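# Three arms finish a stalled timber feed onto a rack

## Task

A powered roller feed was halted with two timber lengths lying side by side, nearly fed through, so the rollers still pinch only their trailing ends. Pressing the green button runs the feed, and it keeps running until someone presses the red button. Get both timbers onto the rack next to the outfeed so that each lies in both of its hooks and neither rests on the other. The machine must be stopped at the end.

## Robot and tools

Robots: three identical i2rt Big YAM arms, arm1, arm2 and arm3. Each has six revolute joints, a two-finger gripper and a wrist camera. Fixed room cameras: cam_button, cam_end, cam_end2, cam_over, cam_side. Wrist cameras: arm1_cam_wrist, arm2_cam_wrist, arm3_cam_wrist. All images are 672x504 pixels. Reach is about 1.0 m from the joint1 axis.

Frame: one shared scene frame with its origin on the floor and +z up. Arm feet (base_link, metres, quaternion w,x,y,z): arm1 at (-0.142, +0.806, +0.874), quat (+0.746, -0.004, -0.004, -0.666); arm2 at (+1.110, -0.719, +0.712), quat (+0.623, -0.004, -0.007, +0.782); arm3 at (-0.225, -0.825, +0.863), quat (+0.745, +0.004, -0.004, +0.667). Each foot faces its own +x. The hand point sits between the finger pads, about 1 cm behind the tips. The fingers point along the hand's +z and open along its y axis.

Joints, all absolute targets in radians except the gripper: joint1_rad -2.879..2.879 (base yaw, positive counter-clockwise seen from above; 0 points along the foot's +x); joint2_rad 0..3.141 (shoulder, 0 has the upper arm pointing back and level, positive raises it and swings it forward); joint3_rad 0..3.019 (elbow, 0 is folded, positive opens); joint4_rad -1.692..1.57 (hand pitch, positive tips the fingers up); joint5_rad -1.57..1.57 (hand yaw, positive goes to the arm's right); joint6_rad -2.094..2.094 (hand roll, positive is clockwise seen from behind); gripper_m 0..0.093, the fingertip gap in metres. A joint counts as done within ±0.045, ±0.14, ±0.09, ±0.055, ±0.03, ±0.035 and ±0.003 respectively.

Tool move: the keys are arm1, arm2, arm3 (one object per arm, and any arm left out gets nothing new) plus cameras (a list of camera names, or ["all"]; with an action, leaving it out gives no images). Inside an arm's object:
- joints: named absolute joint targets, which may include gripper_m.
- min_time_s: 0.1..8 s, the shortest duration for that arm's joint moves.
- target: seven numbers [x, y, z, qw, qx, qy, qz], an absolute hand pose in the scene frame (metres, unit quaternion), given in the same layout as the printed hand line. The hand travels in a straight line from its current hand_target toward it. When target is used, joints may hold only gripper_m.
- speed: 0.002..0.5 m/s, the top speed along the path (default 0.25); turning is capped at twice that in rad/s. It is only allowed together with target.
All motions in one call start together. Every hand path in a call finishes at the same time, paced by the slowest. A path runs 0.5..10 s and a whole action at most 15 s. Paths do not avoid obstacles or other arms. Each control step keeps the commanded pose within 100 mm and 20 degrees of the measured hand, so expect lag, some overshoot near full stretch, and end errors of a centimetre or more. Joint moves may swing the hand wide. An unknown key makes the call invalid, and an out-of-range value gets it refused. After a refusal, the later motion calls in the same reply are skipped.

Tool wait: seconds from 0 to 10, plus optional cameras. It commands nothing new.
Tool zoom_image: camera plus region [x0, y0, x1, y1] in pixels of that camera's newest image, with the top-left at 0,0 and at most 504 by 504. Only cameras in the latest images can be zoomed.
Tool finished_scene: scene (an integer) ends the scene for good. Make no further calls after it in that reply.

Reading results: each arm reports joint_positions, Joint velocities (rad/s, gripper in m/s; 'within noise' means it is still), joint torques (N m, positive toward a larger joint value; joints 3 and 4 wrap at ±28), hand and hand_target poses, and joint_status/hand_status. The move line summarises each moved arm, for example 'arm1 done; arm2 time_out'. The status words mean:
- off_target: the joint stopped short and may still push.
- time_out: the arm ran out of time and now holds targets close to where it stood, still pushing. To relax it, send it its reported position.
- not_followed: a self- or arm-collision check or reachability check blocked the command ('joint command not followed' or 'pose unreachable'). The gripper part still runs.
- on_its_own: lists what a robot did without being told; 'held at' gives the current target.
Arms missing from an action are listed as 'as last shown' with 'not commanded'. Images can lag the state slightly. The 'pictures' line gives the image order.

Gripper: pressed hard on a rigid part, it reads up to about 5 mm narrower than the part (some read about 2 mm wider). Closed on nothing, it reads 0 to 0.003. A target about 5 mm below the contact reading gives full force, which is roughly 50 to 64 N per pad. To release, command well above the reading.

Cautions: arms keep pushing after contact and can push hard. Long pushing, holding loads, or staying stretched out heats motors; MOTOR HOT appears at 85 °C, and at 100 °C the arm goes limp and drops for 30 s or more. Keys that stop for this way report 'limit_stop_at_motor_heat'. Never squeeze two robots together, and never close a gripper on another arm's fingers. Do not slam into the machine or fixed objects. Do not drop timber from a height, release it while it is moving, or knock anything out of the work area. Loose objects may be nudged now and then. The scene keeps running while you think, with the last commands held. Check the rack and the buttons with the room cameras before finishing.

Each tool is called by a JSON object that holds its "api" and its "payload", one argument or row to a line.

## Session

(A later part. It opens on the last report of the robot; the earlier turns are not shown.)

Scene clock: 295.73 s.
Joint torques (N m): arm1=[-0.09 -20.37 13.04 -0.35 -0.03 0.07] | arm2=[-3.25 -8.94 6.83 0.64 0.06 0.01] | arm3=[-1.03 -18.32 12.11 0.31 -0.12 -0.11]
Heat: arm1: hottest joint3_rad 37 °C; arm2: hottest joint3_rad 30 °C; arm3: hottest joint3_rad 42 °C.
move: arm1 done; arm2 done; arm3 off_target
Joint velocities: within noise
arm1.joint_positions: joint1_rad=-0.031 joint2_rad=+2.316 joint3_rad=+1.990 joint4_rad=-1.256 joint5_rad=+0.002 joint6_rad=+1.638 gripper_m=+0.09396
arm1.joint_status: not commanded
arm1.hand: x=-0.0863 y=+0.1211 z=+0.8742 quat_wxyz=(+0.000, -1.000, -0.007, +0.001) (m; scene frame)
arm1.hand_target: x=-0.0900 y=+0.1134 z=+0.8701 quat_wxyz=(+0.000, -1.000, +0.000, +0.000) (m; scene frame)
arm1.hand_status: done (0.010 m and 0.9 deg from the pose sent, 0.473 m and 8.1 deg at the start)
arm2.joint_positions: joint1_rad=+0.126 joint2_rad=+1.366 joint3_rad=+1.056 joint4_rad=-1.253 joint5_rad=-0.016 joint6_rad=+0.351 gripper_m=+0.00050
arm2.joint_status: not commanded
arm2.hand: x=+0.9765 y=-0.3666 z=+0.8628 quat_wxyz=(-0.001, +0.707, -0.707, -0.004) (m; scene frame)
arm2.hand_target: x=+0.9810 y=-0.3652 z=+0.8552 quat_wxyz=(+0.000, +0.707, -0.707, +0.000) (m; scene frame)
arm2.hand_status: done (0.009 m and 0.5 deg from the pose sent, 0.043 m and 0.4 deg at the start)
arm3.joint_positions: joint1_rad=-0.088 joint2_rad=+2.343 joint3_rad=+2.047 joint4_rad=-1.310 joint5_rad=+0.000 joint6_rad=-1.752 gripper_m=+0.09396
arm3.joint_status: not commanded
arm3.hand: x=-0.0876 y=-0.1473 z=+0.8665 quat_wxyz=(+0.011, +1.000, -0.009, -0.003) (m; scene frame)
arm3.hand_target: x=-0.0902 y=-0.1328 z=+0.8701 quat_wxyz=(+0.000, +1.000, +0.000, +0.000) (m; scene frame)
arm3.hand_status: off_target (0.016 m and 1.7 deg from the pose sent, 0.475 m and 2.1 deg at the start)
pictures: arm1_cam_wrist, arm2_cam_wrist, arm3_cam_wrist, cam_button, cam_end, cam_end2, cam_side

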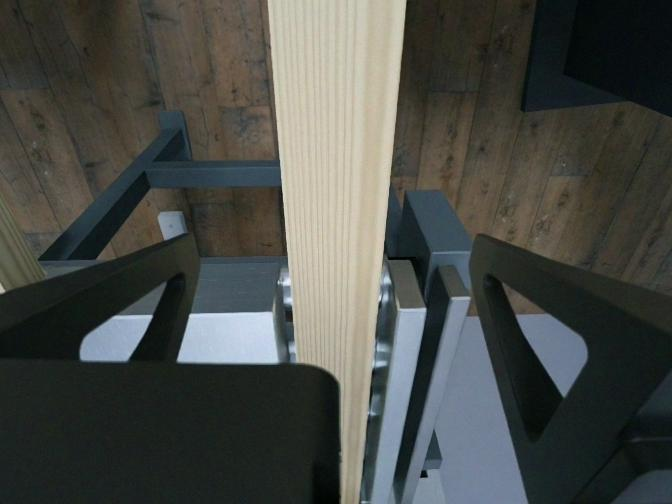

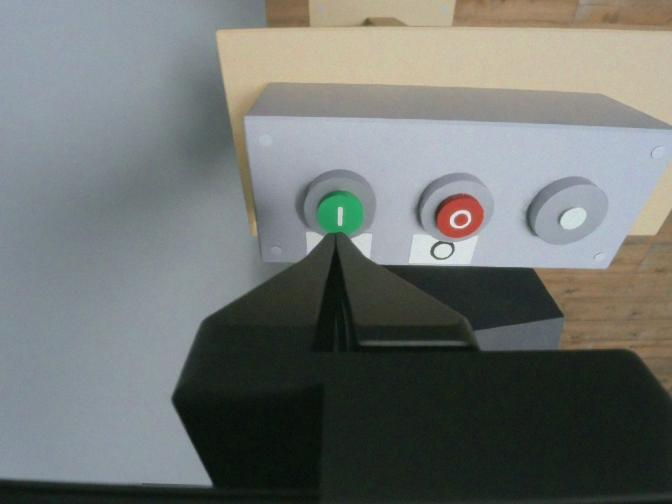

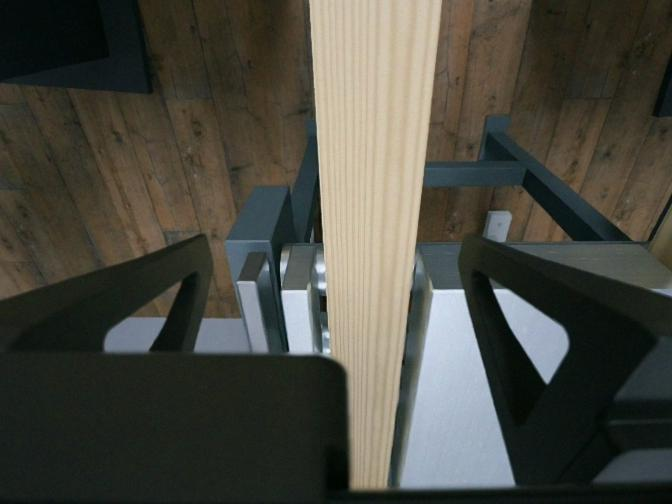

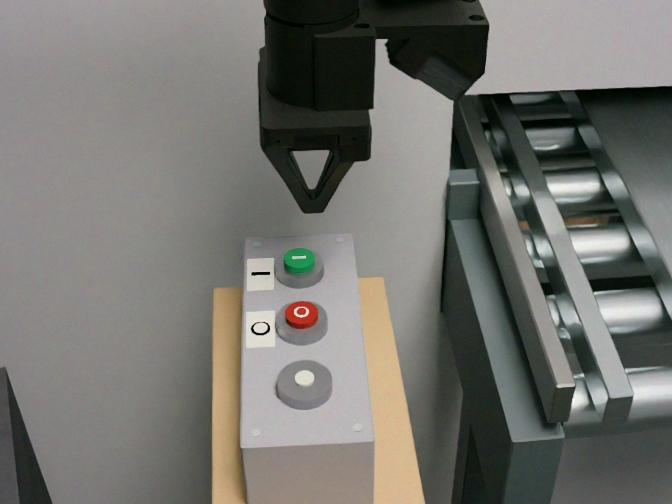

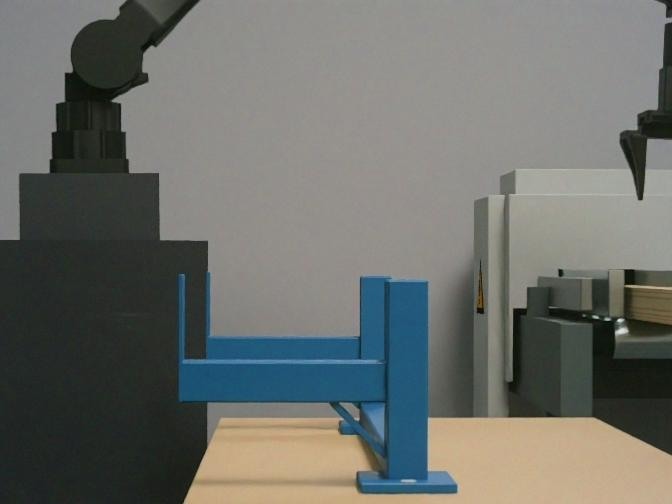

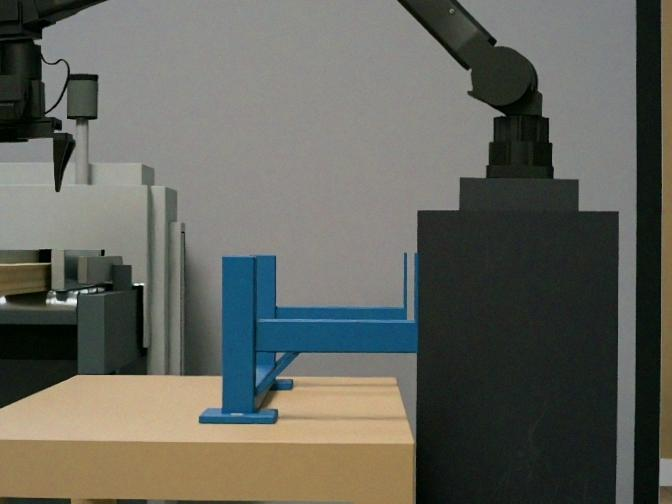

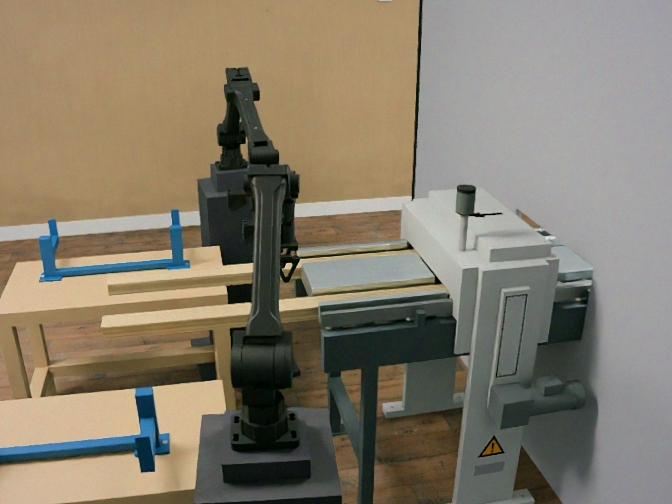

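{"api": "move", "payload": {
  "arm1": {"target":[-0.098,0.116,0.757,0,1,0,0],"speed":0.12},
  "arm3": {"target":[-0.098,-0.113,0.757,0,1,0,0],"speed":0.12},
  "cameras": ["arm1_cam_wrist","arm3_cam_wrist","cam_side"]
}}

Scene clock: 315.60 s.
Joint torques (N m): arm1=[-0.5 -21.25 9.59 0.55 -0.04 -0.03] | arm2=[-3.31 -9 6.83 0.65 0.06 0.01] | arm3=[-1.08 -19.02 11.51 0.77 -0.14 0.1]
Heat: arm1: hottest joint3_rad 36 °C; arm2: hottest joint3_rad 29 °C; arm3: hottest joint3_rad 44 °C.
move: arm1 off_target; arm3 off_target
Joint velocities: within noise
arm1.joint_positions: joint1_rad=-0.040 joint2_rad=+2.452 joint3_rad=+1.948 joint4_rad=-1.075 joint5_rad=+0.002 joint6_rad=+1.638 gripper_m=+0.09396
arm1.joint_status: not commanded
arm1.hand: x=-0.0921 y=+0.1175 z=+0.7685 quat_wxyz=(-0.002, -1.000, -0.003, +0.001) (m; scene frame)
arm1.hand_target: x=-0.0979 y=+0.1163 z=+0.7571 quat_wxyz=(+0.000, -1.000, +0.000, +0.000) (m; scene frame)
arm1.hand_status: off_target (0.013 m and 0.4 deg from the pose sent, 0.118 m and 0.9 deg at the start)
arm2: as last shown
arm3.joint_positions: joint1_rad=-0.074 joint2_rad=+2.522 joint3_rad=+2.088 joint4_rad=-1.180 joint5_rad=+0.000 joint6_rad=-1.752 gripper_m=+0.09396
arm3.joint_status: not commanded
arm3.hand: x=-0.0947 y=-0.1302 z=+0.7579 quat_wxyz=(+0.015, +1.000, -0.002, -0.003) (m; scene frame)
arm3.hand_target: x=-0.0982 y=-0.1137 z=+0.7575 quat_wxyz=(+0.000, +1.000, +0.000, +0.000) (m; scene frame)
arm3.hand_status: off_target (0.018 m and 1.8 deg from the pose sent, 0.115 m and 1.6 deg at the start)
pictures: arm1_cam_wrist, arm3_cam_wrist, cam_side

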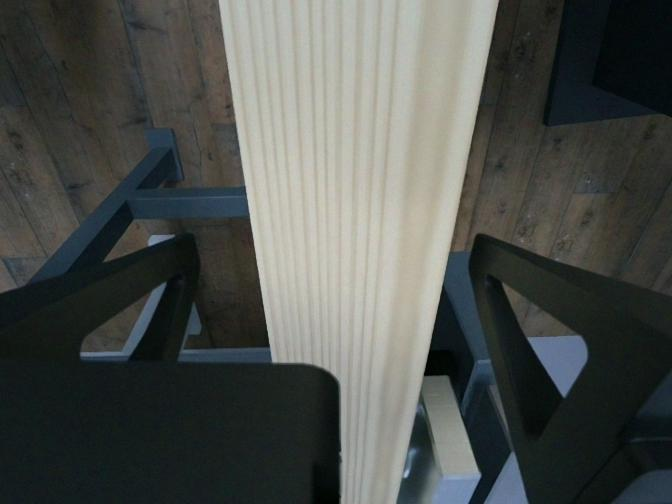

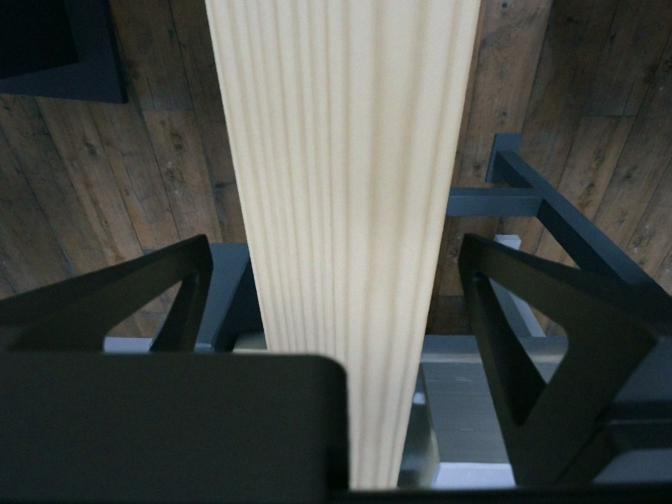

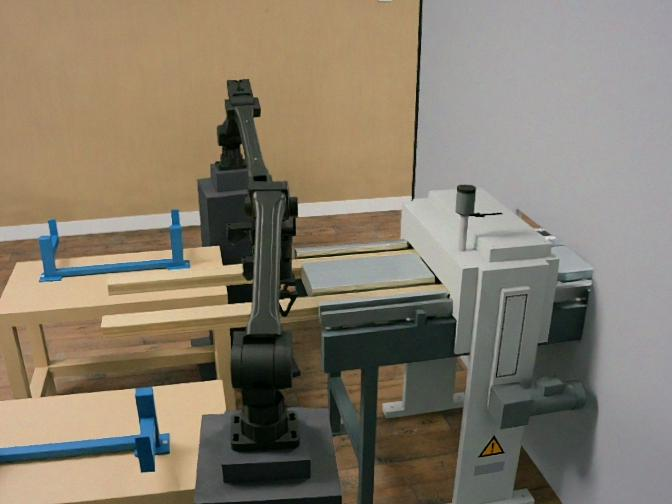

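{"api": "move", "payload": {
  "arm1": {"target":[-0.103,0.122,0.742,0,1,0,0],"speed":0.1},
  "arm3": {"target":[-0.103,-0.112,0.749,0,1,0,0],"speed":0.1}
}}

{"api": "move", "payload": {
  "arm1": {"joints":{"gripper_m":0.066}},
  "arm3": {"joints":{"gripper_m":0.066}},
  "cameras": ["arm1_cam_wrist","arm3_cam_wrist","cam_side"]
}}

Scene clock: 328.93 s.
Joint torques (N m): arm1=[-0.38 -20.54 8.75 0.66 -0.05 -0.08] | arm2=[-3.31 -8.94 6.83 0.64 0.06 0.01] | arm3=[-1.03 -18.73 11.48 0.84 -0.14 0.13]
Heat: arm1: hottest joint3_rad 33 °C; arm2: hottest joint3_rad 29 °C; arm3: hottest joint3_rad 43 °C.
move: arm1 off_target; arm3 off_target
Joint velocities: within noise
arm1.joint_positions: joint1_rad=-0.047 joint2_rad=+2.453 joint3_rad=+1.922 joint4_rad=-1.037 joint5_rad=+0.002 joint6_rad=+1.636 gripper_m=+0.09396
arm1.joint_status: not commanded
arm1.hand: x=-0.0972 y=+0.1188 z=+0.7595 quat_wxyz=(-0.008, -1.000, -0.001, +0.000) (m; scene frame)
arm1.hand_target: x=-0.1030 y=+0.1225 z=+0.7423 quat_wxyz=(+0.000, -1.000, +0.000, +0.000) (m; scene frame)
arm1.hand_status: off_target (0.019 m and 0.9 deg from the pose sent, 0.029 m and 0.4 deg at the start)
arm2: as last shown
arm3.joint_positions: joint1_rad=-0.067 joint2_rad=+2.530 joint3_rad=+2.088 joint4_rad=-1.170 joint5_rad=+0.000 joint6_rad=-1.748 gripper_m=+0.09396
arm3.joint_status: not commanded
arm3.hand: x=-0.0994 y=-0.1287 z=+0.7526 quat_wxyz=(+0.014, +1.000, +0.000, -0.003) (m; scene frame)
arm3.hand_target: x=-0.1031 y=-0.1128 z=+0.7495 quat_wxyz=(-0.001, +1.000, +0.000, +0.000) (m; scene frame)
arm3.hand_status: off_target (0.017 m and 1.6 deg from the pose sent, 0.022 m and 1.8 deg at the start)
pictures: none

Scene clock: 329.63 s.
Joint torques (N m): arm1=[-0.38 -20.66 9.31 0.61 -0.04 -0.07] | arm2=[-3.25 -8.94 6.8 0.64 0.06 0.01] | arm3=[-1.08 -18.78 11.51 0.77 -0.14 0.13]
Heat: arm1: hottest joint3_rad 33 °C; arm2: hottest joint3_rad 29 °C; arm3: hottest joint3_rad 43 °C.
move: arm1 done; arm3 done
Joint velocities: within noise
arm1.joint_positions: joint1_rad=-0.047 joint2_rad=+2.453 joint3_rad=+1.916 joint4_rad=-1.037 joint5_rad=+0.002 joint6_rad=+1.634 gripper_m=+0.06613
arm1.joint_status: all done
arm1.hand: x=-0.0974 y=+0.1217 z=+0.7569 quat_wxyz=(-0.004, -1.000, -0.001, +0.001) (m; scene frame)
arm1.hand_target: x=-0.1031 y=+0.1225 z=+0.7423 quat_wxyz=(+0.000, -1.000, +0.000, +0.000) (m; scene frame)
arm1.hand_status: not commanded
arm2: as last shown
arm3.joint_positions: joint1_rad=-0.067 joint2_rad=+2.530 joint3_rad=+2.088 joint4_rad=-1.166 joint5_rad=+0.000 joint6_rad=-1.748 gripper_m=+0.06610
arm3.joint_status: all done
arm3.hand: x=-0.0992 y=-0.1277 z=+0.7526 quat_wxyz=(+0.012, +1.000, +0.000, -0.003) (m; scene frame)
arm3.hand_target: x=-0.1031 y=-0.1128 z=+0.7495 quat_wxyz=(-0.001, +1.000, +0.000, +0.000) (m; scene frame)
arm3.hand_status: not commanded
pictures: arm1_cam_wrist, arm3_cam_wrist, cam_side

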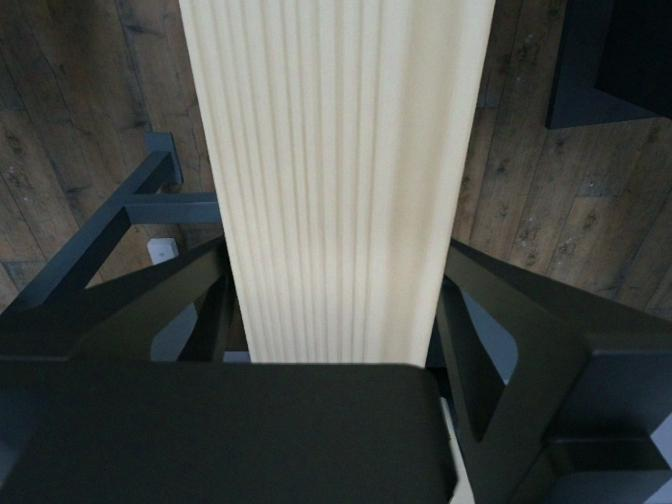

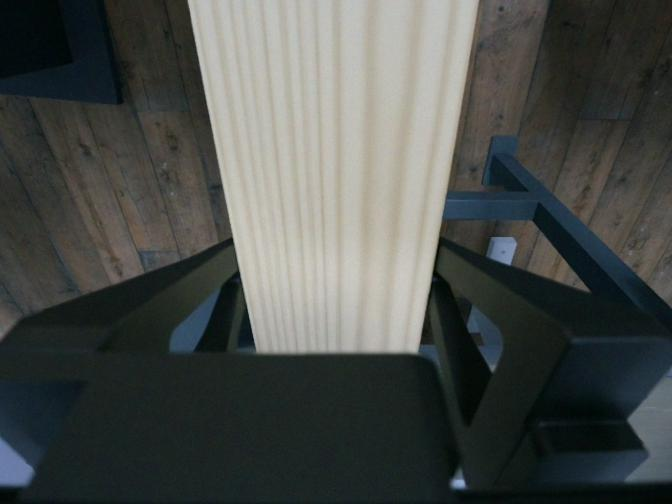

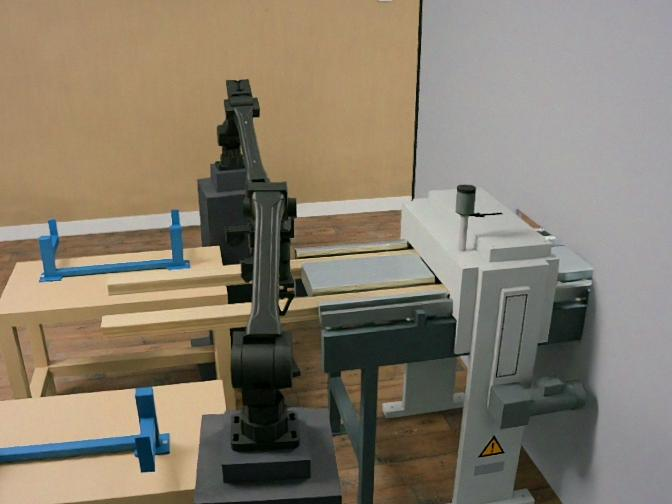

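{"api": "move", "payload": {
  "arm1": {"joints":{"gripper_m":0.0625}},
  "arm3": {"joints":{"gripper_m":0.0625}},
  "arm2": {"target":[0.981,-0.365,0.84,0,0.7071,-0.7071,0],"speed":0.1},
  "cameras": ["cam_button","cam_over"]
}}

Scene clock: 345.60 s.
Joint torques (N m): arm1=[-0.26 -20.72 9.39 0.7 -0.03 -0.03] | arm2=[-3.25 -9.17 6.74 0.64 0.06 0.02] | arm3=[-1.08 -18.78 11.48 0.73 -0.14 0.12]
Heat: arm1: hottest joint2_rad 33 °C; arm2: hottest joint3_rad 29 °C; arm3: hottest joint3_rad 42 °C.
move: arm1 done; arm2 done; arm3 done
Joint velocities: within noise
arm1.joint_positions: joint1_rad=-0.047 joint2_rad=+2.453 joint3_rad=+1.914 joint4_rad=-1.038 joint5_rad=+0.002 joint6_rad=+1.633 gripper_m=+0.06293
arm1.joint_status: all done
arm1.hand: x=-0.0975 y=+0.1227 z=+0.7563 quat_wxyz=(-0.003, -1.000, -0.002, +0.001) (m; scene frame)
arm1.hand_target: x=-0.1031 y=+0.1225 z=+0.7423 quat_wxyz=(+0.000, -1.000, +0.000, +0.000) (m; scene frame)
arm1.hand_status: not commanded
arm2.joint_positions: joint1_rad=+0.126 joint2_rad=+1.382 joint3_rad=+1.028 joint4_rad=-1.211 joint5_rad=-0.016 joint6_rad=+0.351 gripper_m=+0.00050
arm2.joint_status: not commanded
arm2.hand: x=+0.9767 y=-0.3664 z=+0.8469 quat_wxyz=(-0.001, +0.707, -0.707, -0.003) (m; scene frame)
arm2.hand_target: x=+0.9810 y=-0.3652 z=+0.8401 quat_wxyz=(+0.000, +0.707, -0.707, +0.000) (m; scene frame)
arm2.hand_status: done (0.008 m and 0.3 deg from the pose sent, 0.023 m and 0.5 deg at the start)
arm3.joint_positions: joint1_rad=-0.067 joint2_rad=+2.530 joint3_rad=+2.088 joint4_rad=-1.166 joint5_rad=+0.000 joint6_rad=-1.748 gripper_m=+0.06380
arm3.joint_status: all done
arm3.hand: x=-0.0992 y=-0.1277 z=+0.7526 quat_wxyz=(+0.012, +1.000, +0.000, -0.003) (m; scene frame)
arm3.hand_target: x=-0.1031 y=-0.1128 z=+0.7496 quat_wxyz=(-0.001, +1.000, +0.000, +0.000) (m; scene frame)
arm3.hand_status: not commanded
pictures: cam_button, cam_over

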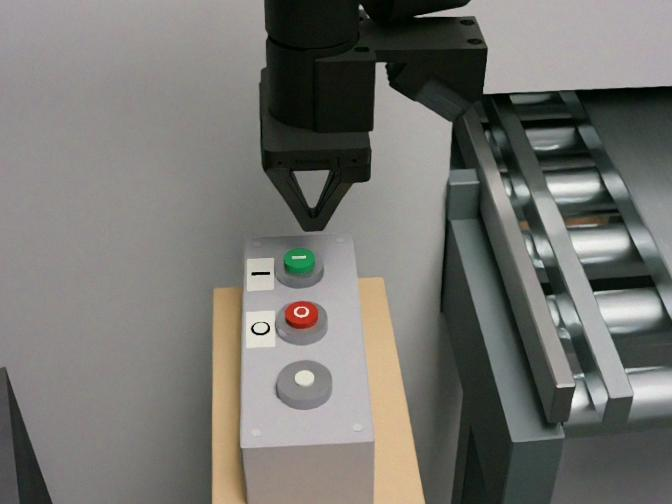

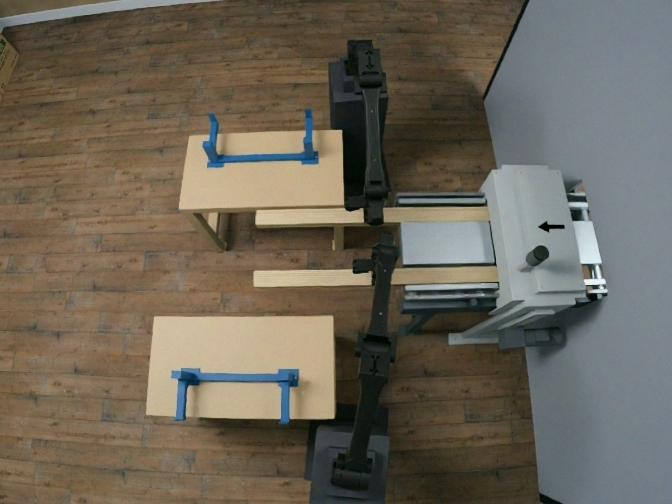

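{"api": "zoom_image", "payload": {
  "camera": "cam_button",
  "region": [220, 140, 400, 320]
}}

{"api": "move", "payload": {
  "cameras": ["arm2_cam_wrist"]
}}

{"api": "zoom_image", "payload": {
  "camera": "arm2_cam_wrist",
  "region": [240, 150, 440, 300]
}}

Scaled by 2.800 from the camera's 672x504 image, which has a finer 960x720 frame.

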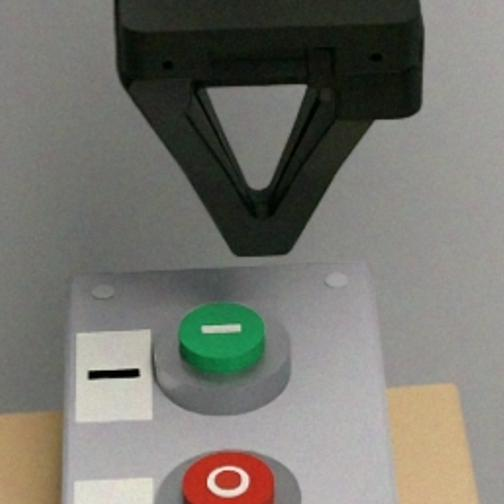

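Scene clock: 360.90 s.
Joint torques (N m): arm1=[-0.44 -20.54 9.5 0.64 -0.04 -0.05] | arm2=[-3.25 -9.11 6.74 0.65 0.06 0.02] | arm3=[-1.03 -18.78 11.47 0.7 -0.14 0.13]
Heat: arm1: hottest joint2_rad 34 °C; arm2: hottest joint3_rad 28 °C; arm3: hottest joint3_rad 42 °C.
Joint velocities: within noise
arm1.joint_positions: joint1_rad=-0.047 joint2_rad=+2.453 joint3_rad=+1.914 joint4_rad=-1.038 joint5_rad=+0.002 joint6_rad=+1.633 gripper_m=+0.06293
arm1.joint_status: all done
arm1.hand: x=-0.0975 y=+0.1227 z=+0.7563 quat_wxyz=(-0.003, -1.000, -0.002, +0.001) (m; scene frame)
arm1.hand_target: x=-0.1031 y=+0.1225 z=+0.7423 quat_wxyz=(+0.000, -1.000, +0.000, +0.000) (m; scene frame)
arm1.hand_status: not commanded
arm2.joint_positions: joint1_rad=+0.126 joint2_rad=+1.382 joint3_rad=+1.028 joint4_rad=-1.211 joint5_rad=-0.016 joint6_rad=+0.351 gripper_m=+0.00050
arm2.joint_status: not commanded
arm2.hand: x=+0.9766 y=-0.3664 z=+0.8469 quat_wxyz=(-0.001, +0.707, -0.707, -0.003) (m; scene frame)
arm2.hand_target: x=+0.9810 y=-0.3651 z=+0.8401 quat_wxyz=(+0.000, +0.707, -0.707, +0.000) (m; scene frame)
arm2.hand_status: done (0.008 m and 0.4 deg from the pose sent, 0.023 m and 0.5 deg at the start)
arm3.joint_positions: joint1_rad=-0.067 joint2_rad=+2.530 joint3_rad=+2.088 joint4_rad=-1.166 joint5_rad=+0.000 joint6_rad=-1.748 gripper_m=+0.06380
arm3.joint_status: all done
arm3.hand: x=-0.0992 y=-0.1277 z=+0.7526 quat_wxyz=(+0.012, +1.000, +0.000, -0.003) (m; scene frame)
arm3.hand_target: x=-0.1031 y=-0.1128 z=+0.7496 quat_wxyz=(-0.001, +1.000, +0.000, +0.000) (m; scene frame)
arm3.hand_status: not commanded
pictures: arm2_cam_wrist

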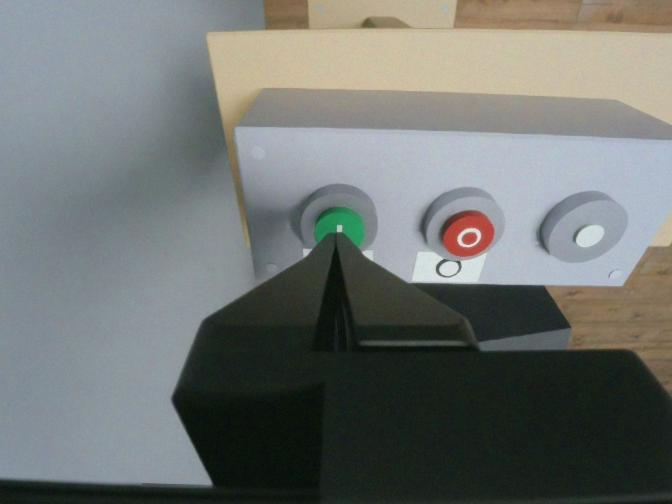

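Scaled by 2.520 from the camera's 672x504 image, which has a finer 960x720 frame.

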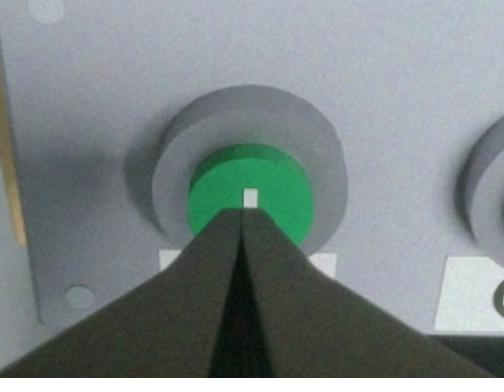

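{"api": "move", "payload": {
  "arm2": {"target":[0.983,-0.3735,0.84,0,0.7071,-0.7071,0],"speed":0.1}
}}

{"api": "move", "payload": {
  "arm2": {"target":[0.983,-0.3735,0.822,0,0.7071,-0.7071,0],"speed":0.05},
  "cameras": ["cam_button","cam_over"]
}}

{"api": "zoom_image", "payload": {
  "camera": "cam_button",
  "region": [220, 140, 400, 320]
}}

Scene clock: 384.57 s.
Joint torques (N m): arm1=[-0.32 -20.72 9.42 0.65 -0.03 -0.03] | arm2=[-3.02 -10.7 6.6 0.57 0.06 0.05] | arm3=[-0.97 -18.78 11.48 0.7 -0.14 0.13]
Heat: arm1: hottest joint2_rad 35 °C; arm2: hottest joint3_rad 28 °C; arm3: hottest joint3_rad 42 °C.
move: arm2 done
Joint velocities: within noise
arm1, arm3: as last shown
arm2.joint_positions: joint1_rad=+0.126 joint2_rad=+1.382 joint3_rad=+1.006 joint4_rad=-1.210 joint5_rad=-0.016 joint6_rad=+0.351 gripper_m=+0.00050
arm2.joint_status: not commanded
arm2.hand: x=+0.9795 y=-0.3739 z=+0.8393 quat_wxyz=(+0.004, +0.707, -0.707, +0.007) (m; scene frame)
arm2.hand_target: x=+0.9830 y=-0.3735 z=+0.8400 quat_wxyz=(+0.000, +0.707, -0.707, +0.000) (m; scene frame)
arm2.hand_status: done (0.004 m and 0.9 deg from the pose sent, 0.012 m and 0.3 deg at the start)
pictures: none

Scene clock: 385.60 s.
Joint torques (N m): arm1=[-0.44 -20.84 9.47 0.68 -0.03 -0.04] | arm2=[-3.02 -9.11 6.52 0.64 0.06 0.05] | arm3=[-0.97 -18.78 11.49 0.73 -0.14 0.13]
Heat: arm1: hottest joint2_rad 35 °C; arm2: hottest joint3_rad 28 °C; arm3: hottest joint3_rad 42 °C.
move: arm2 done
Joint velocities: within noise
arm1, arm3: as last shown
arm2.joint_positions: joint1_rad=+0.126 joint2_rad=+1.382 joint3_rad=+0.975 joint4_rad=-1.160 joint5_rad=-0.016 joint6_rad=+0.351 gripper_m=+0.00050
arm2.joint_status: not commanded
arm2.hand: x=+0.9797 y=-0.3738 z=+0.8281 quat_wxyz=(+0.000, +0.707, -0.707, -0.002) (m; scene frame)
arm2.hand_target: x=+0.9830 y=-0.3735 z=+0.8221 quat_wxyz=(+0.000, +0.707, -0.707, +0.000) (m; scene frame)
arm2.hand_status: done (0.007 m and 0.2 deg from the pose sent, 0.018 m and 0.8 deg at the start)
pictures: cam_button, cam_over

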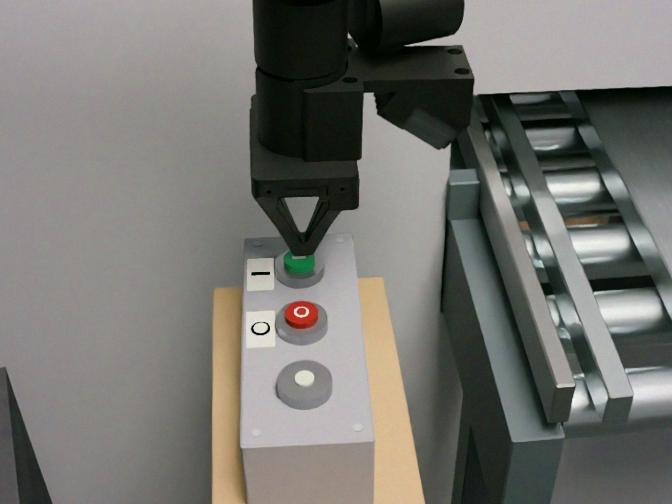

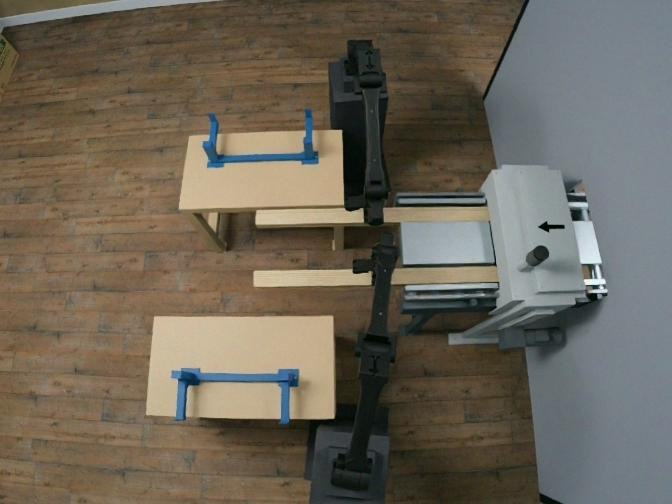

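Scaled by 2.800 from the camera's 672x504 image, which has a finer 960x720 frame.

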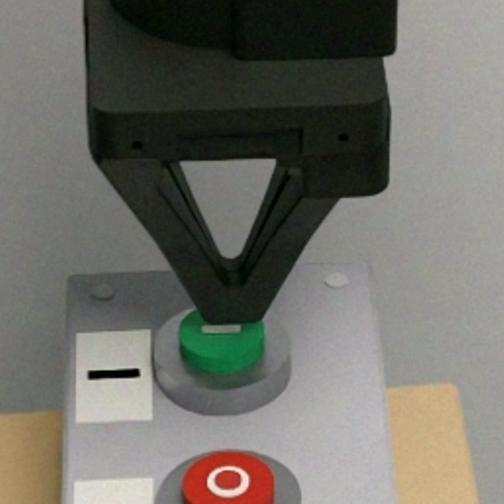

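{"api": "move", "payload": {
  "arm2": {"target":[0.983,-0.376,0.806,0,0.7071,-0.7071,0],"speed":0.06},
  "cameras": ["cam_button","cam_over"]
}}

{"api": "zoom_image", "payload": {
  "camera": "cam_button",
  "region": [220, 140, 400, 320]
}}

Scene clock: 398.77 s.
Joint torques (N m): arm1=[4.95 -22.12 9.42 0.28 -1 0.41] | arm2=[-2.73 -8.18 5.85 0.98 0.06 0.08] | arm3=[-6.07 -20.07 11.33 0.66 0.52 -0.48]
Heat: arm1: hottest joint2_rad 35 °C; arm2: hottest joint3_rad 28 °C; arm3: hottest joint3_rad 42 °C.
move: arm2 off_target
Joint velocities: within noise
arm1.joint_positions: joint1_rad=-0.104 joint2_rad=+2.474 joint3_rad=+1.913 joint4_rad=-1.031 joint5_rad=+0.029 joint6_rad=+1.582 gripper_m=+0.06292
arm1.joint_status: not commanded
arm1.hand: x=-0.1409 y=+0.1252 z=+0.7426 quat_wxyz=(+0.004, -1.000, +0.001, +0.014) (m; scene frame)
arm1.hand_target: x=-0.1029 y=+0.1225 z=+0.7422 quat_wxyz=(+0.000, -1.000, +0.000, +0.000) (m; scene frame)
arm1.hand_status: not commanded
arm2.joint_positions: joint1_rad=+0.126 joint2_rad=+1.383 joint3_rad=+0.950 joint4_rad=-1.123 joint5_rad=-0.016 joint6_rad=+0.351 gripper_m=+0.00050
arm2.joint_status: not commanded
arm2.hand: x=+0.9801 y=-0.3746 z=+0.8194 quat_wxyz=(-0.003, +0.707, -0.707, -0.007) (m; scene frame)
arm2.hand_target: x=+0.9831 y=-0.3764 z=+0.8064 quat_wxyz=(+0.000, +0.707, -0.707, +0.000) (m; scene frame)
arm2.hand_status: off_target (0.014 m and 0.9 deg from the pose sent, 0.022 m and 0.2 deg at the start)
arm3.joint_positions: joint1_rad=-0.006 joint2_rad=+2.548 joint3_rad=+2.089 joint4_rad=-1.166 joint5_rad=-0.019 joint6_rad=-1.690 gripper_m=+0.06379
arm3.joint_status: not commanded
arm3.hand: x=-0.1455 y=-0.1250 z=+0.7406 quat_wxyz=(+0.019, +1.000, +0.001, -0.012) (m; scene frame)
arm3.hand_target: x=-0.1033 y=-0.1127 z=+0.7495 quat_wxyz=(-0.001, +1.000, +0.000, +0.000) (m; scene frame)
arm3.hand_status: not commanded
pictures: cam_button, cam_over

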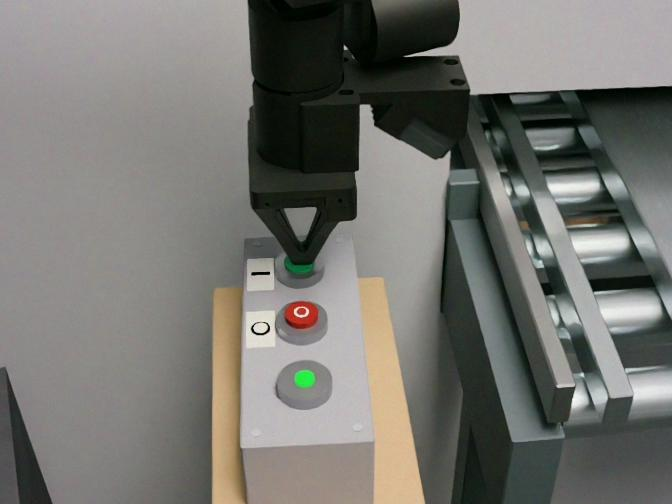

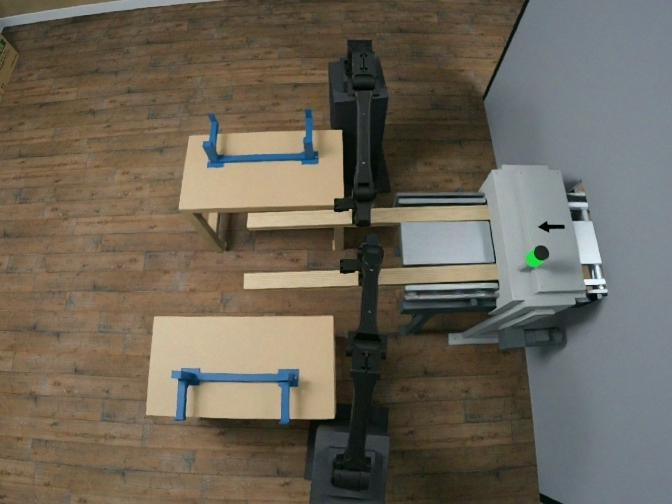

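Scaled by 2.800 from the camera's 672x504 image, which has a finer 960x720 frame.

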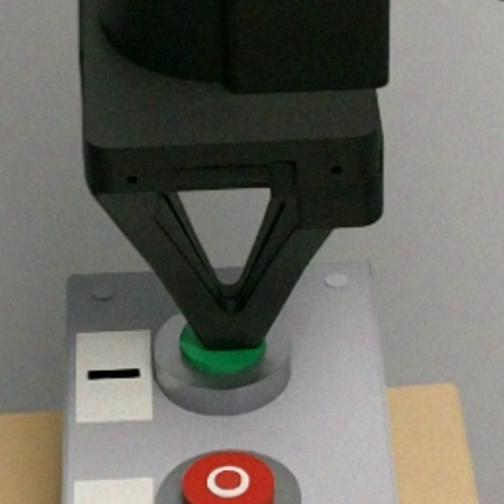

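{"api": "move", "payload": {
  "arm2": {"target":[0.985,-0.376,0.85,0,0.7071,-0.7071,0],"speed":0.12},
  "arm1": {"joints":{"gripper_m":0.05}},
  "arm3": {"joints":{"gripper_m":0.05}}
}}

{"api": "move", "payload": {
  "arm2": {"target":[1.036,-0.376,0.845,0,0.7071,-0.7071,0],"speed":0.12},
  "cameras": ["cam_button","cam_over","arm1_cam_wrist","arm3_cam_wrist","cam_side","cam_end","cam_end2"]
}}

{"api": "zoom_image", "payload": {
  "camera": "cam_button",
  "region": [220, 180, 400, 360]
}}

Scene clock: 418.73 s.
Joint torques (N m): arm1=[4.78 -22.24 9.36 0.32 -1.01 0.43] | arm2=[-3.25 -10.23 11.1 -0.35 0.09 0.02] | arm3=[-6.12 -20.13 11.34 0.68 0.52 -0.47]
Heat: arm1: hottest joint2_rad 35 °C; arm2: hottest joint3_rad 28 °C; arm3: hottest joint3_rad 40 °C.
move: arm1 off_target; arm2 off_target; arm3 off_target
Joint velocities: within noise
arm1.joint_positions: joint1_rad=-0.104 joint2_rad=+2.474 joint3_rad=+1.913 joint4_rad=-1.031 joint5_rad=+0.029 joint6_rad=+1.582 gripper_m=+0.06199
arm1.joint_status: gripper_m off_target (ended at +0.06200, target +0.05000)
arm1.hand: x=-0.1409 y=+0.1252 z=+0.7426 quat_wxyz=(+0.004, -1.000, +0.001, +0.014) (m; scene frame)
arm1.hand_target: x=-0.1029 y=+0.1225 z=+0.7422 quat_wxyz=(+0.000, -1.000, +0.000, +0.000) (m; scene frame)
arm1.hand_status: not commanded
arm2.joint_positions: joint1_rad=+0.126 joint2_rad=+1.363 joint3_rad=+0.950 joint4_rad=-1.215 joint5_rad=-0.016 joint6_rad=+0.351 gripper_m=+0.00050
arm2.joint_status: not commanded
arm2.hand: x=+0.9877 y=-0.3956 z=+0.8266 quat_wxyz=(+0.012, +0.707, -0.707, +0.025) (m; scene frame)
arm2.hand_target: x=+0.9853 y=-0.3770 z=+0.8500 quat_wxyz=(+0.000, +0.707, -0.707, +0.000) (m; scene frame)
arm2.hand_status: off_target (0.031 m and 3.2 deg from the pose sent, 0.031 m and 0.9 deg at the start)
arm3.joint_positions: joint1_rad=-0.006 joint2_rad=+2.548 joint3_rad=+2.089 joint4_rad=-1.166 joint5_rad=-0.019 joint6_rad=-1.690 gripper_m=+0.06379
arm3.joint_status: gripper_m off_target (ended at +0.06379, target +0.05000)
arm3.hand: x=-0.1455 y=-0.1250 z=+0.7406 quat_wxyz=(+0.019, +1.000, +0.001, -0.012) (m; scene frame)
arm3.hand_target: x=-0.1033 y=-0.1127 z=+0.7495 quat_wxyz=(-0.001, +1.000, +0.000, +0.000) (m; scene frame)
arm3.hand_status: not commanded
pictures: none

Scene clock: 420.03 s.
Joint torques (N m): arm1=[4.78 -22.18 9.37 0.28 -1.01 0.42] | arm2=[-3.02 -9.76 8.2 0.13 -0.05 0.01] | arm3=[-6.07 -20.07 11.33 0.68 0.53 -0.47]
Heat: arm1: hottest joint2_rad 35 °C; arm2: hottest joint3_rad 28 °C; arm3: hottest joint3_rad 40 °C.
move: arm2 done
Joint velocities: within noise
arm1, arm3: as last shown
arm2.joint_positions: joint1_rad=-0.014 joint2_rad=+1.334 joint3_rad=+0.950 joint4_rad=-1.215 joint5_rad=-0.013 joint6_rad=+0.214 gripper_m=+0.00050
arm2.joint_status: not commanded
arm2.hand: x=+1.0344 y=-0.3815 z=+0.8367 quat_wxyz=(+0.006, +0.706, -0.708, +0.011) (m; scene frame)
arm2.hand_target: x=+1.0361 y=-0.3762 z=+0.8449 quat_wxyz=(+0.000, +0.707, -0.707, +0.000) (m; scene frame)
arm2.hand_status: done (0.010 m and 1.5 deg from the pose sent, 0.055 m and 3.2 deg at the start)
pictures: arm1_cam_wrist, arm3_cam_wrist, cam_button, cam_end, cam_end2, cam_over, cam_side

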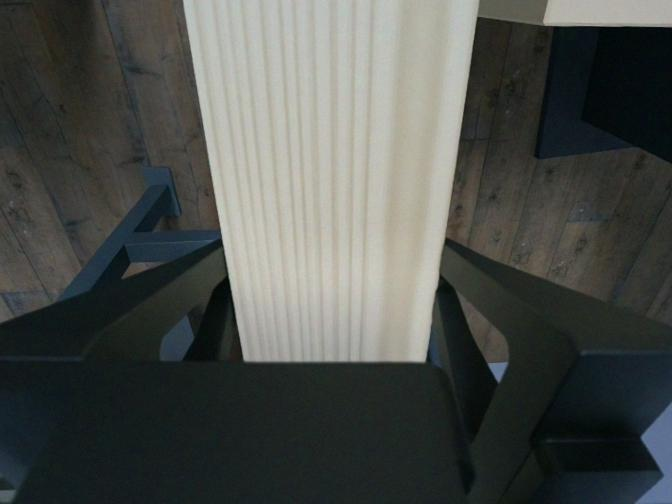

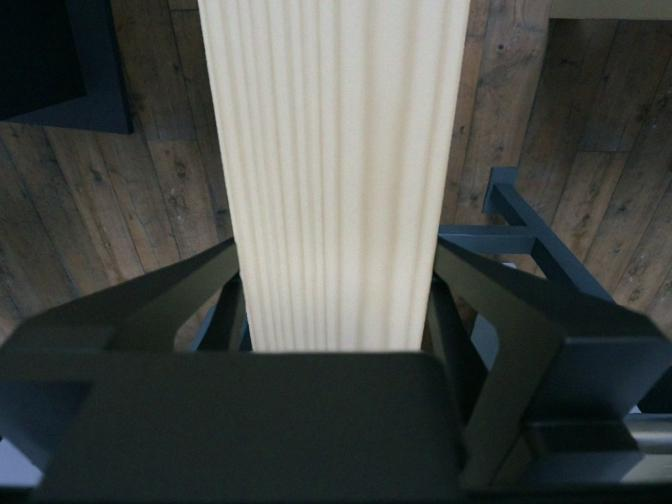

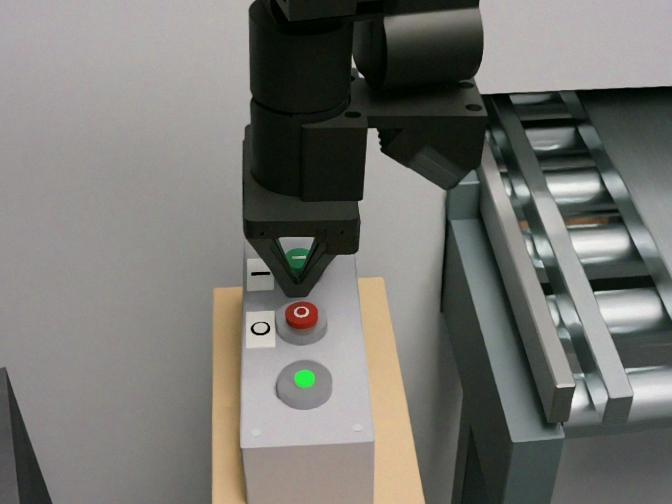

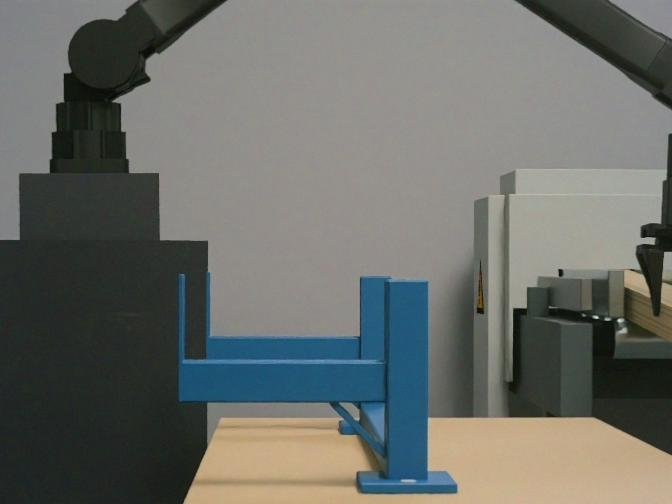

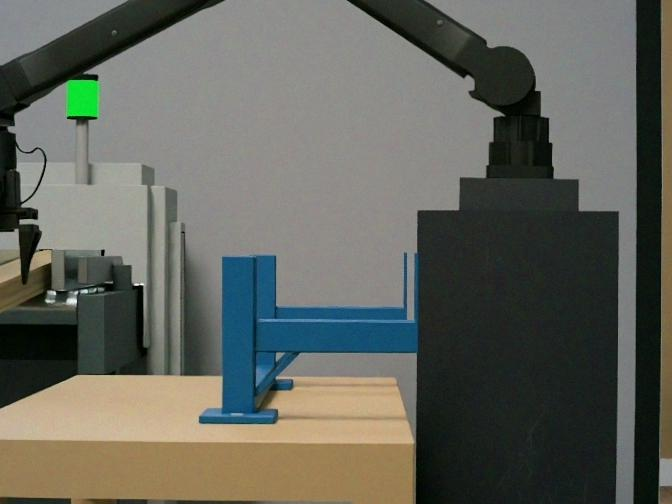

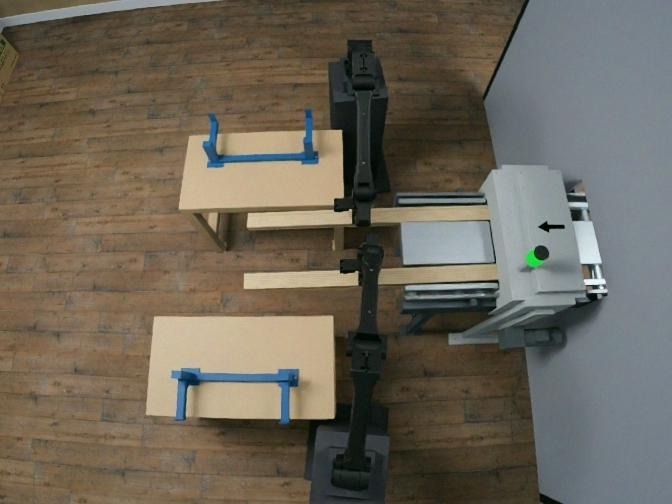

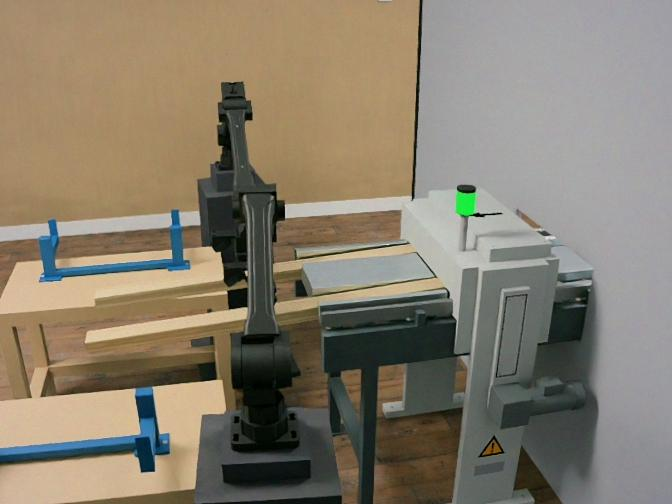

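Scaled by 2.800 from the camera's 672x504 image, which has a finer 960x720 frame.

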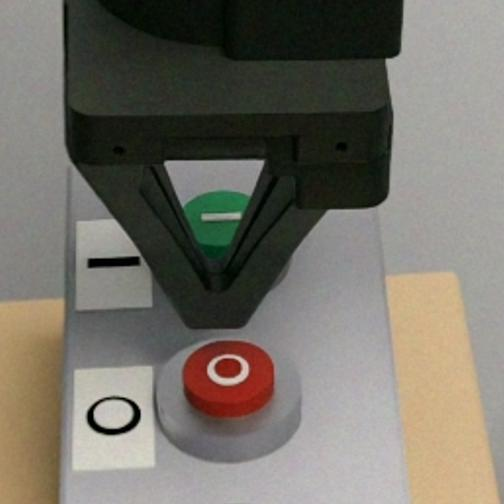

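{"api": "move", "payload": {
  "arm2": {"target":[1.036,-0.372,0.806,0,0.7071,-0.7071,0],"speed":0.08},
  "cameras": ["cam_button"]
}}

Scene clock: 432.80 s.
Joint torques (N m): arm1=[4.95 -22.24 9.37 0.34 -1.01 0.43] | arm2=[-3.08 -7.41 6 1.07 -0.06 0.01] | arm3=[-6.12 -20.13 11.33 0.65 0.52 -0.47]
Heat: arm1: hottest joint2_rad 35 °C; arm2: hottest joint3_rad 29 °C; arm3: hottest joint3_rad 40 °C.
move: arm2 off_target
Joint velocities: within noise
arm1, arm3: as last shown
arm2.joint_positions: joint1_rad=-0.014 joint2_rad=+1.356 joint3_rad=+0.920 joint4_rad=-1.126 joint5_rad=-0.013 joint6_rad=+0.214 gripper_m=+0.00050
arm2.joint_status: not commanded
arm2.hand: x=+1.0325 y=-0.3718 z=+0.8189 quat_wxyz=(-0.004, +0.706, -0.708, -0.005) (m; scene frame)
arm2.hand_target: x=+1.0360 y=-0.3724 z=+0.8064 quat_wxyz=(+0.000, +0.707, -0.707, +0.000) (m; scene frame)
arm2.hand_status: off_target (0.013 m and 0.7 deg from the pose sent, 0.032 m and 1.4 deg at the start)
pictures: cam_button

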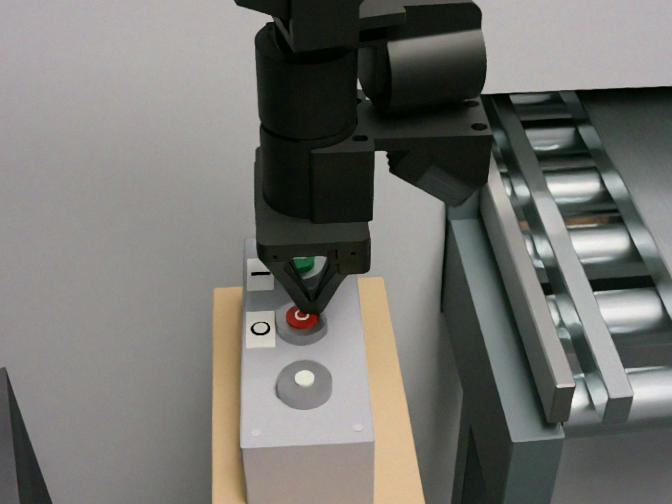

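{"api": "move", "payload": {
  "arm2": {"target":[1.036,-0.372,0.9,0,0.7071,-0.7071,0],"speed":0.15},
  "cameras": ["cam_side","cam_end"]
}}

{"api": "zoom_image", "payload": {
  "camera": "cam_side",
  "region": [70, 200, 470, 400]
}}

{"api": "zoom_image", "payload": {
  "camera": "cam_end",
  "region": [472, 220, 672, 370]
}}

Scene clock: 443.87 s.
Joint torques (N m): arm1=[4.72 -22.24 9.43 0.36 -0.99 0.42] | arm2=[-3.25 -8.59 11.67 -0.31 -0.03 0.02] | arm3=[-6.07 -20.01 11.33 0.66 0.53 -0.48]
Heat: arm1: hottest joint2_rad 35 °C; arm2: hottest joint3_rad 28 °C; arm3: hottest joint3_rad 40 °C.
move: arm2 off_target
Joint velocities: within noise
arm1, arm3: as last shown
arm2.joint_positions: joint1_rad=-0.015 joint2_rad=+1.287 joint3_rad=+1.025 joint4_rad=-1.355 joint5_rad=-0.013 joint6_rad=+0.210 gripper_m=+0.00050
arm2.joint_status: not commanded
arm2.hand: x=+1.0359 y=-0.3892 z=+0.8794 quat_wxyz=(+0.011, +0.707, -0.707, +0.019) (m; scene frame)
arm2.hand_target: x=+1.0362 y=-0.3729 z=+0.8999 quat_wxyz=(+0.000, +0.707, -0.707, +0.000) (m; scene frame)
arm2.hand_status: off_target (0.027 m and 2.5 deg from the pose sent, 0.081 m and 0.7 deg at the start)
pictures: cam_end, cam_side

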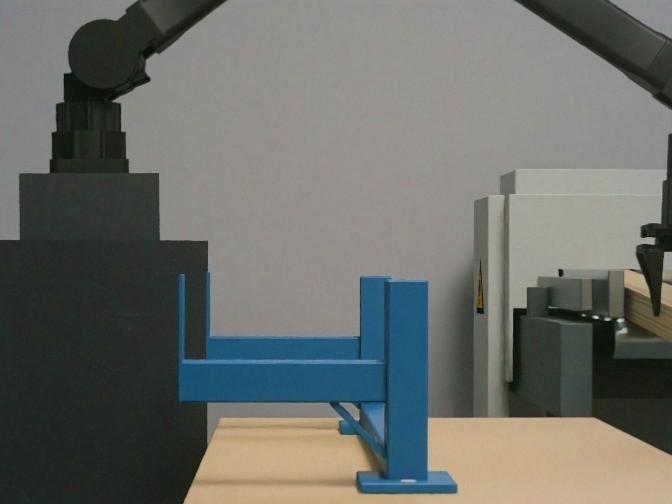

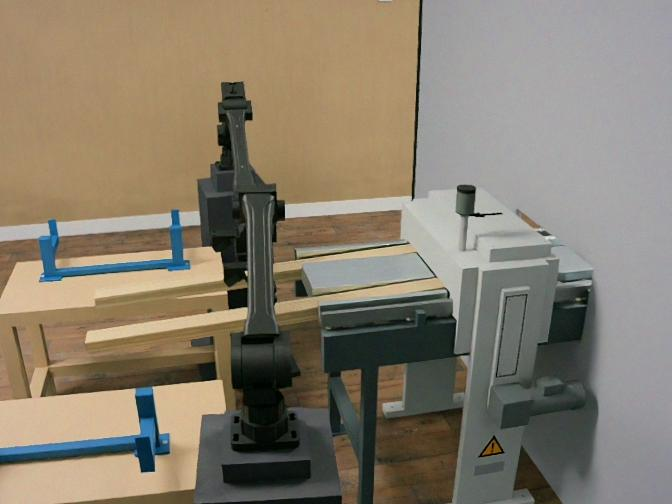

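Scaled by 1.260 from the camera's 672x504 image, which has a finer 960x720 frame.

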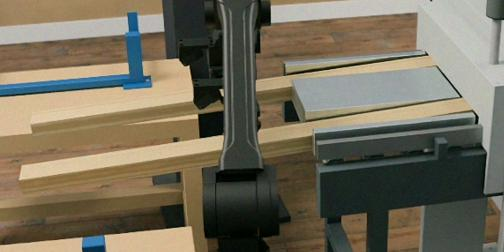

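Scaled by 2.520 from the camera's 672x504 image, which has a finer 960x720 frame.

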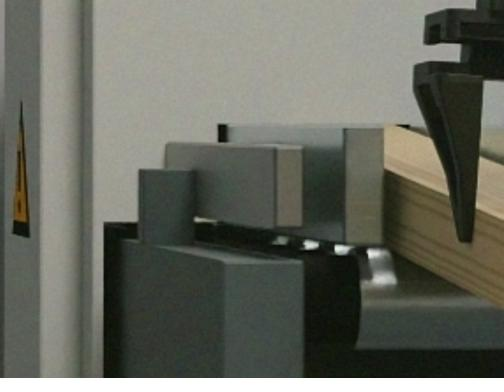

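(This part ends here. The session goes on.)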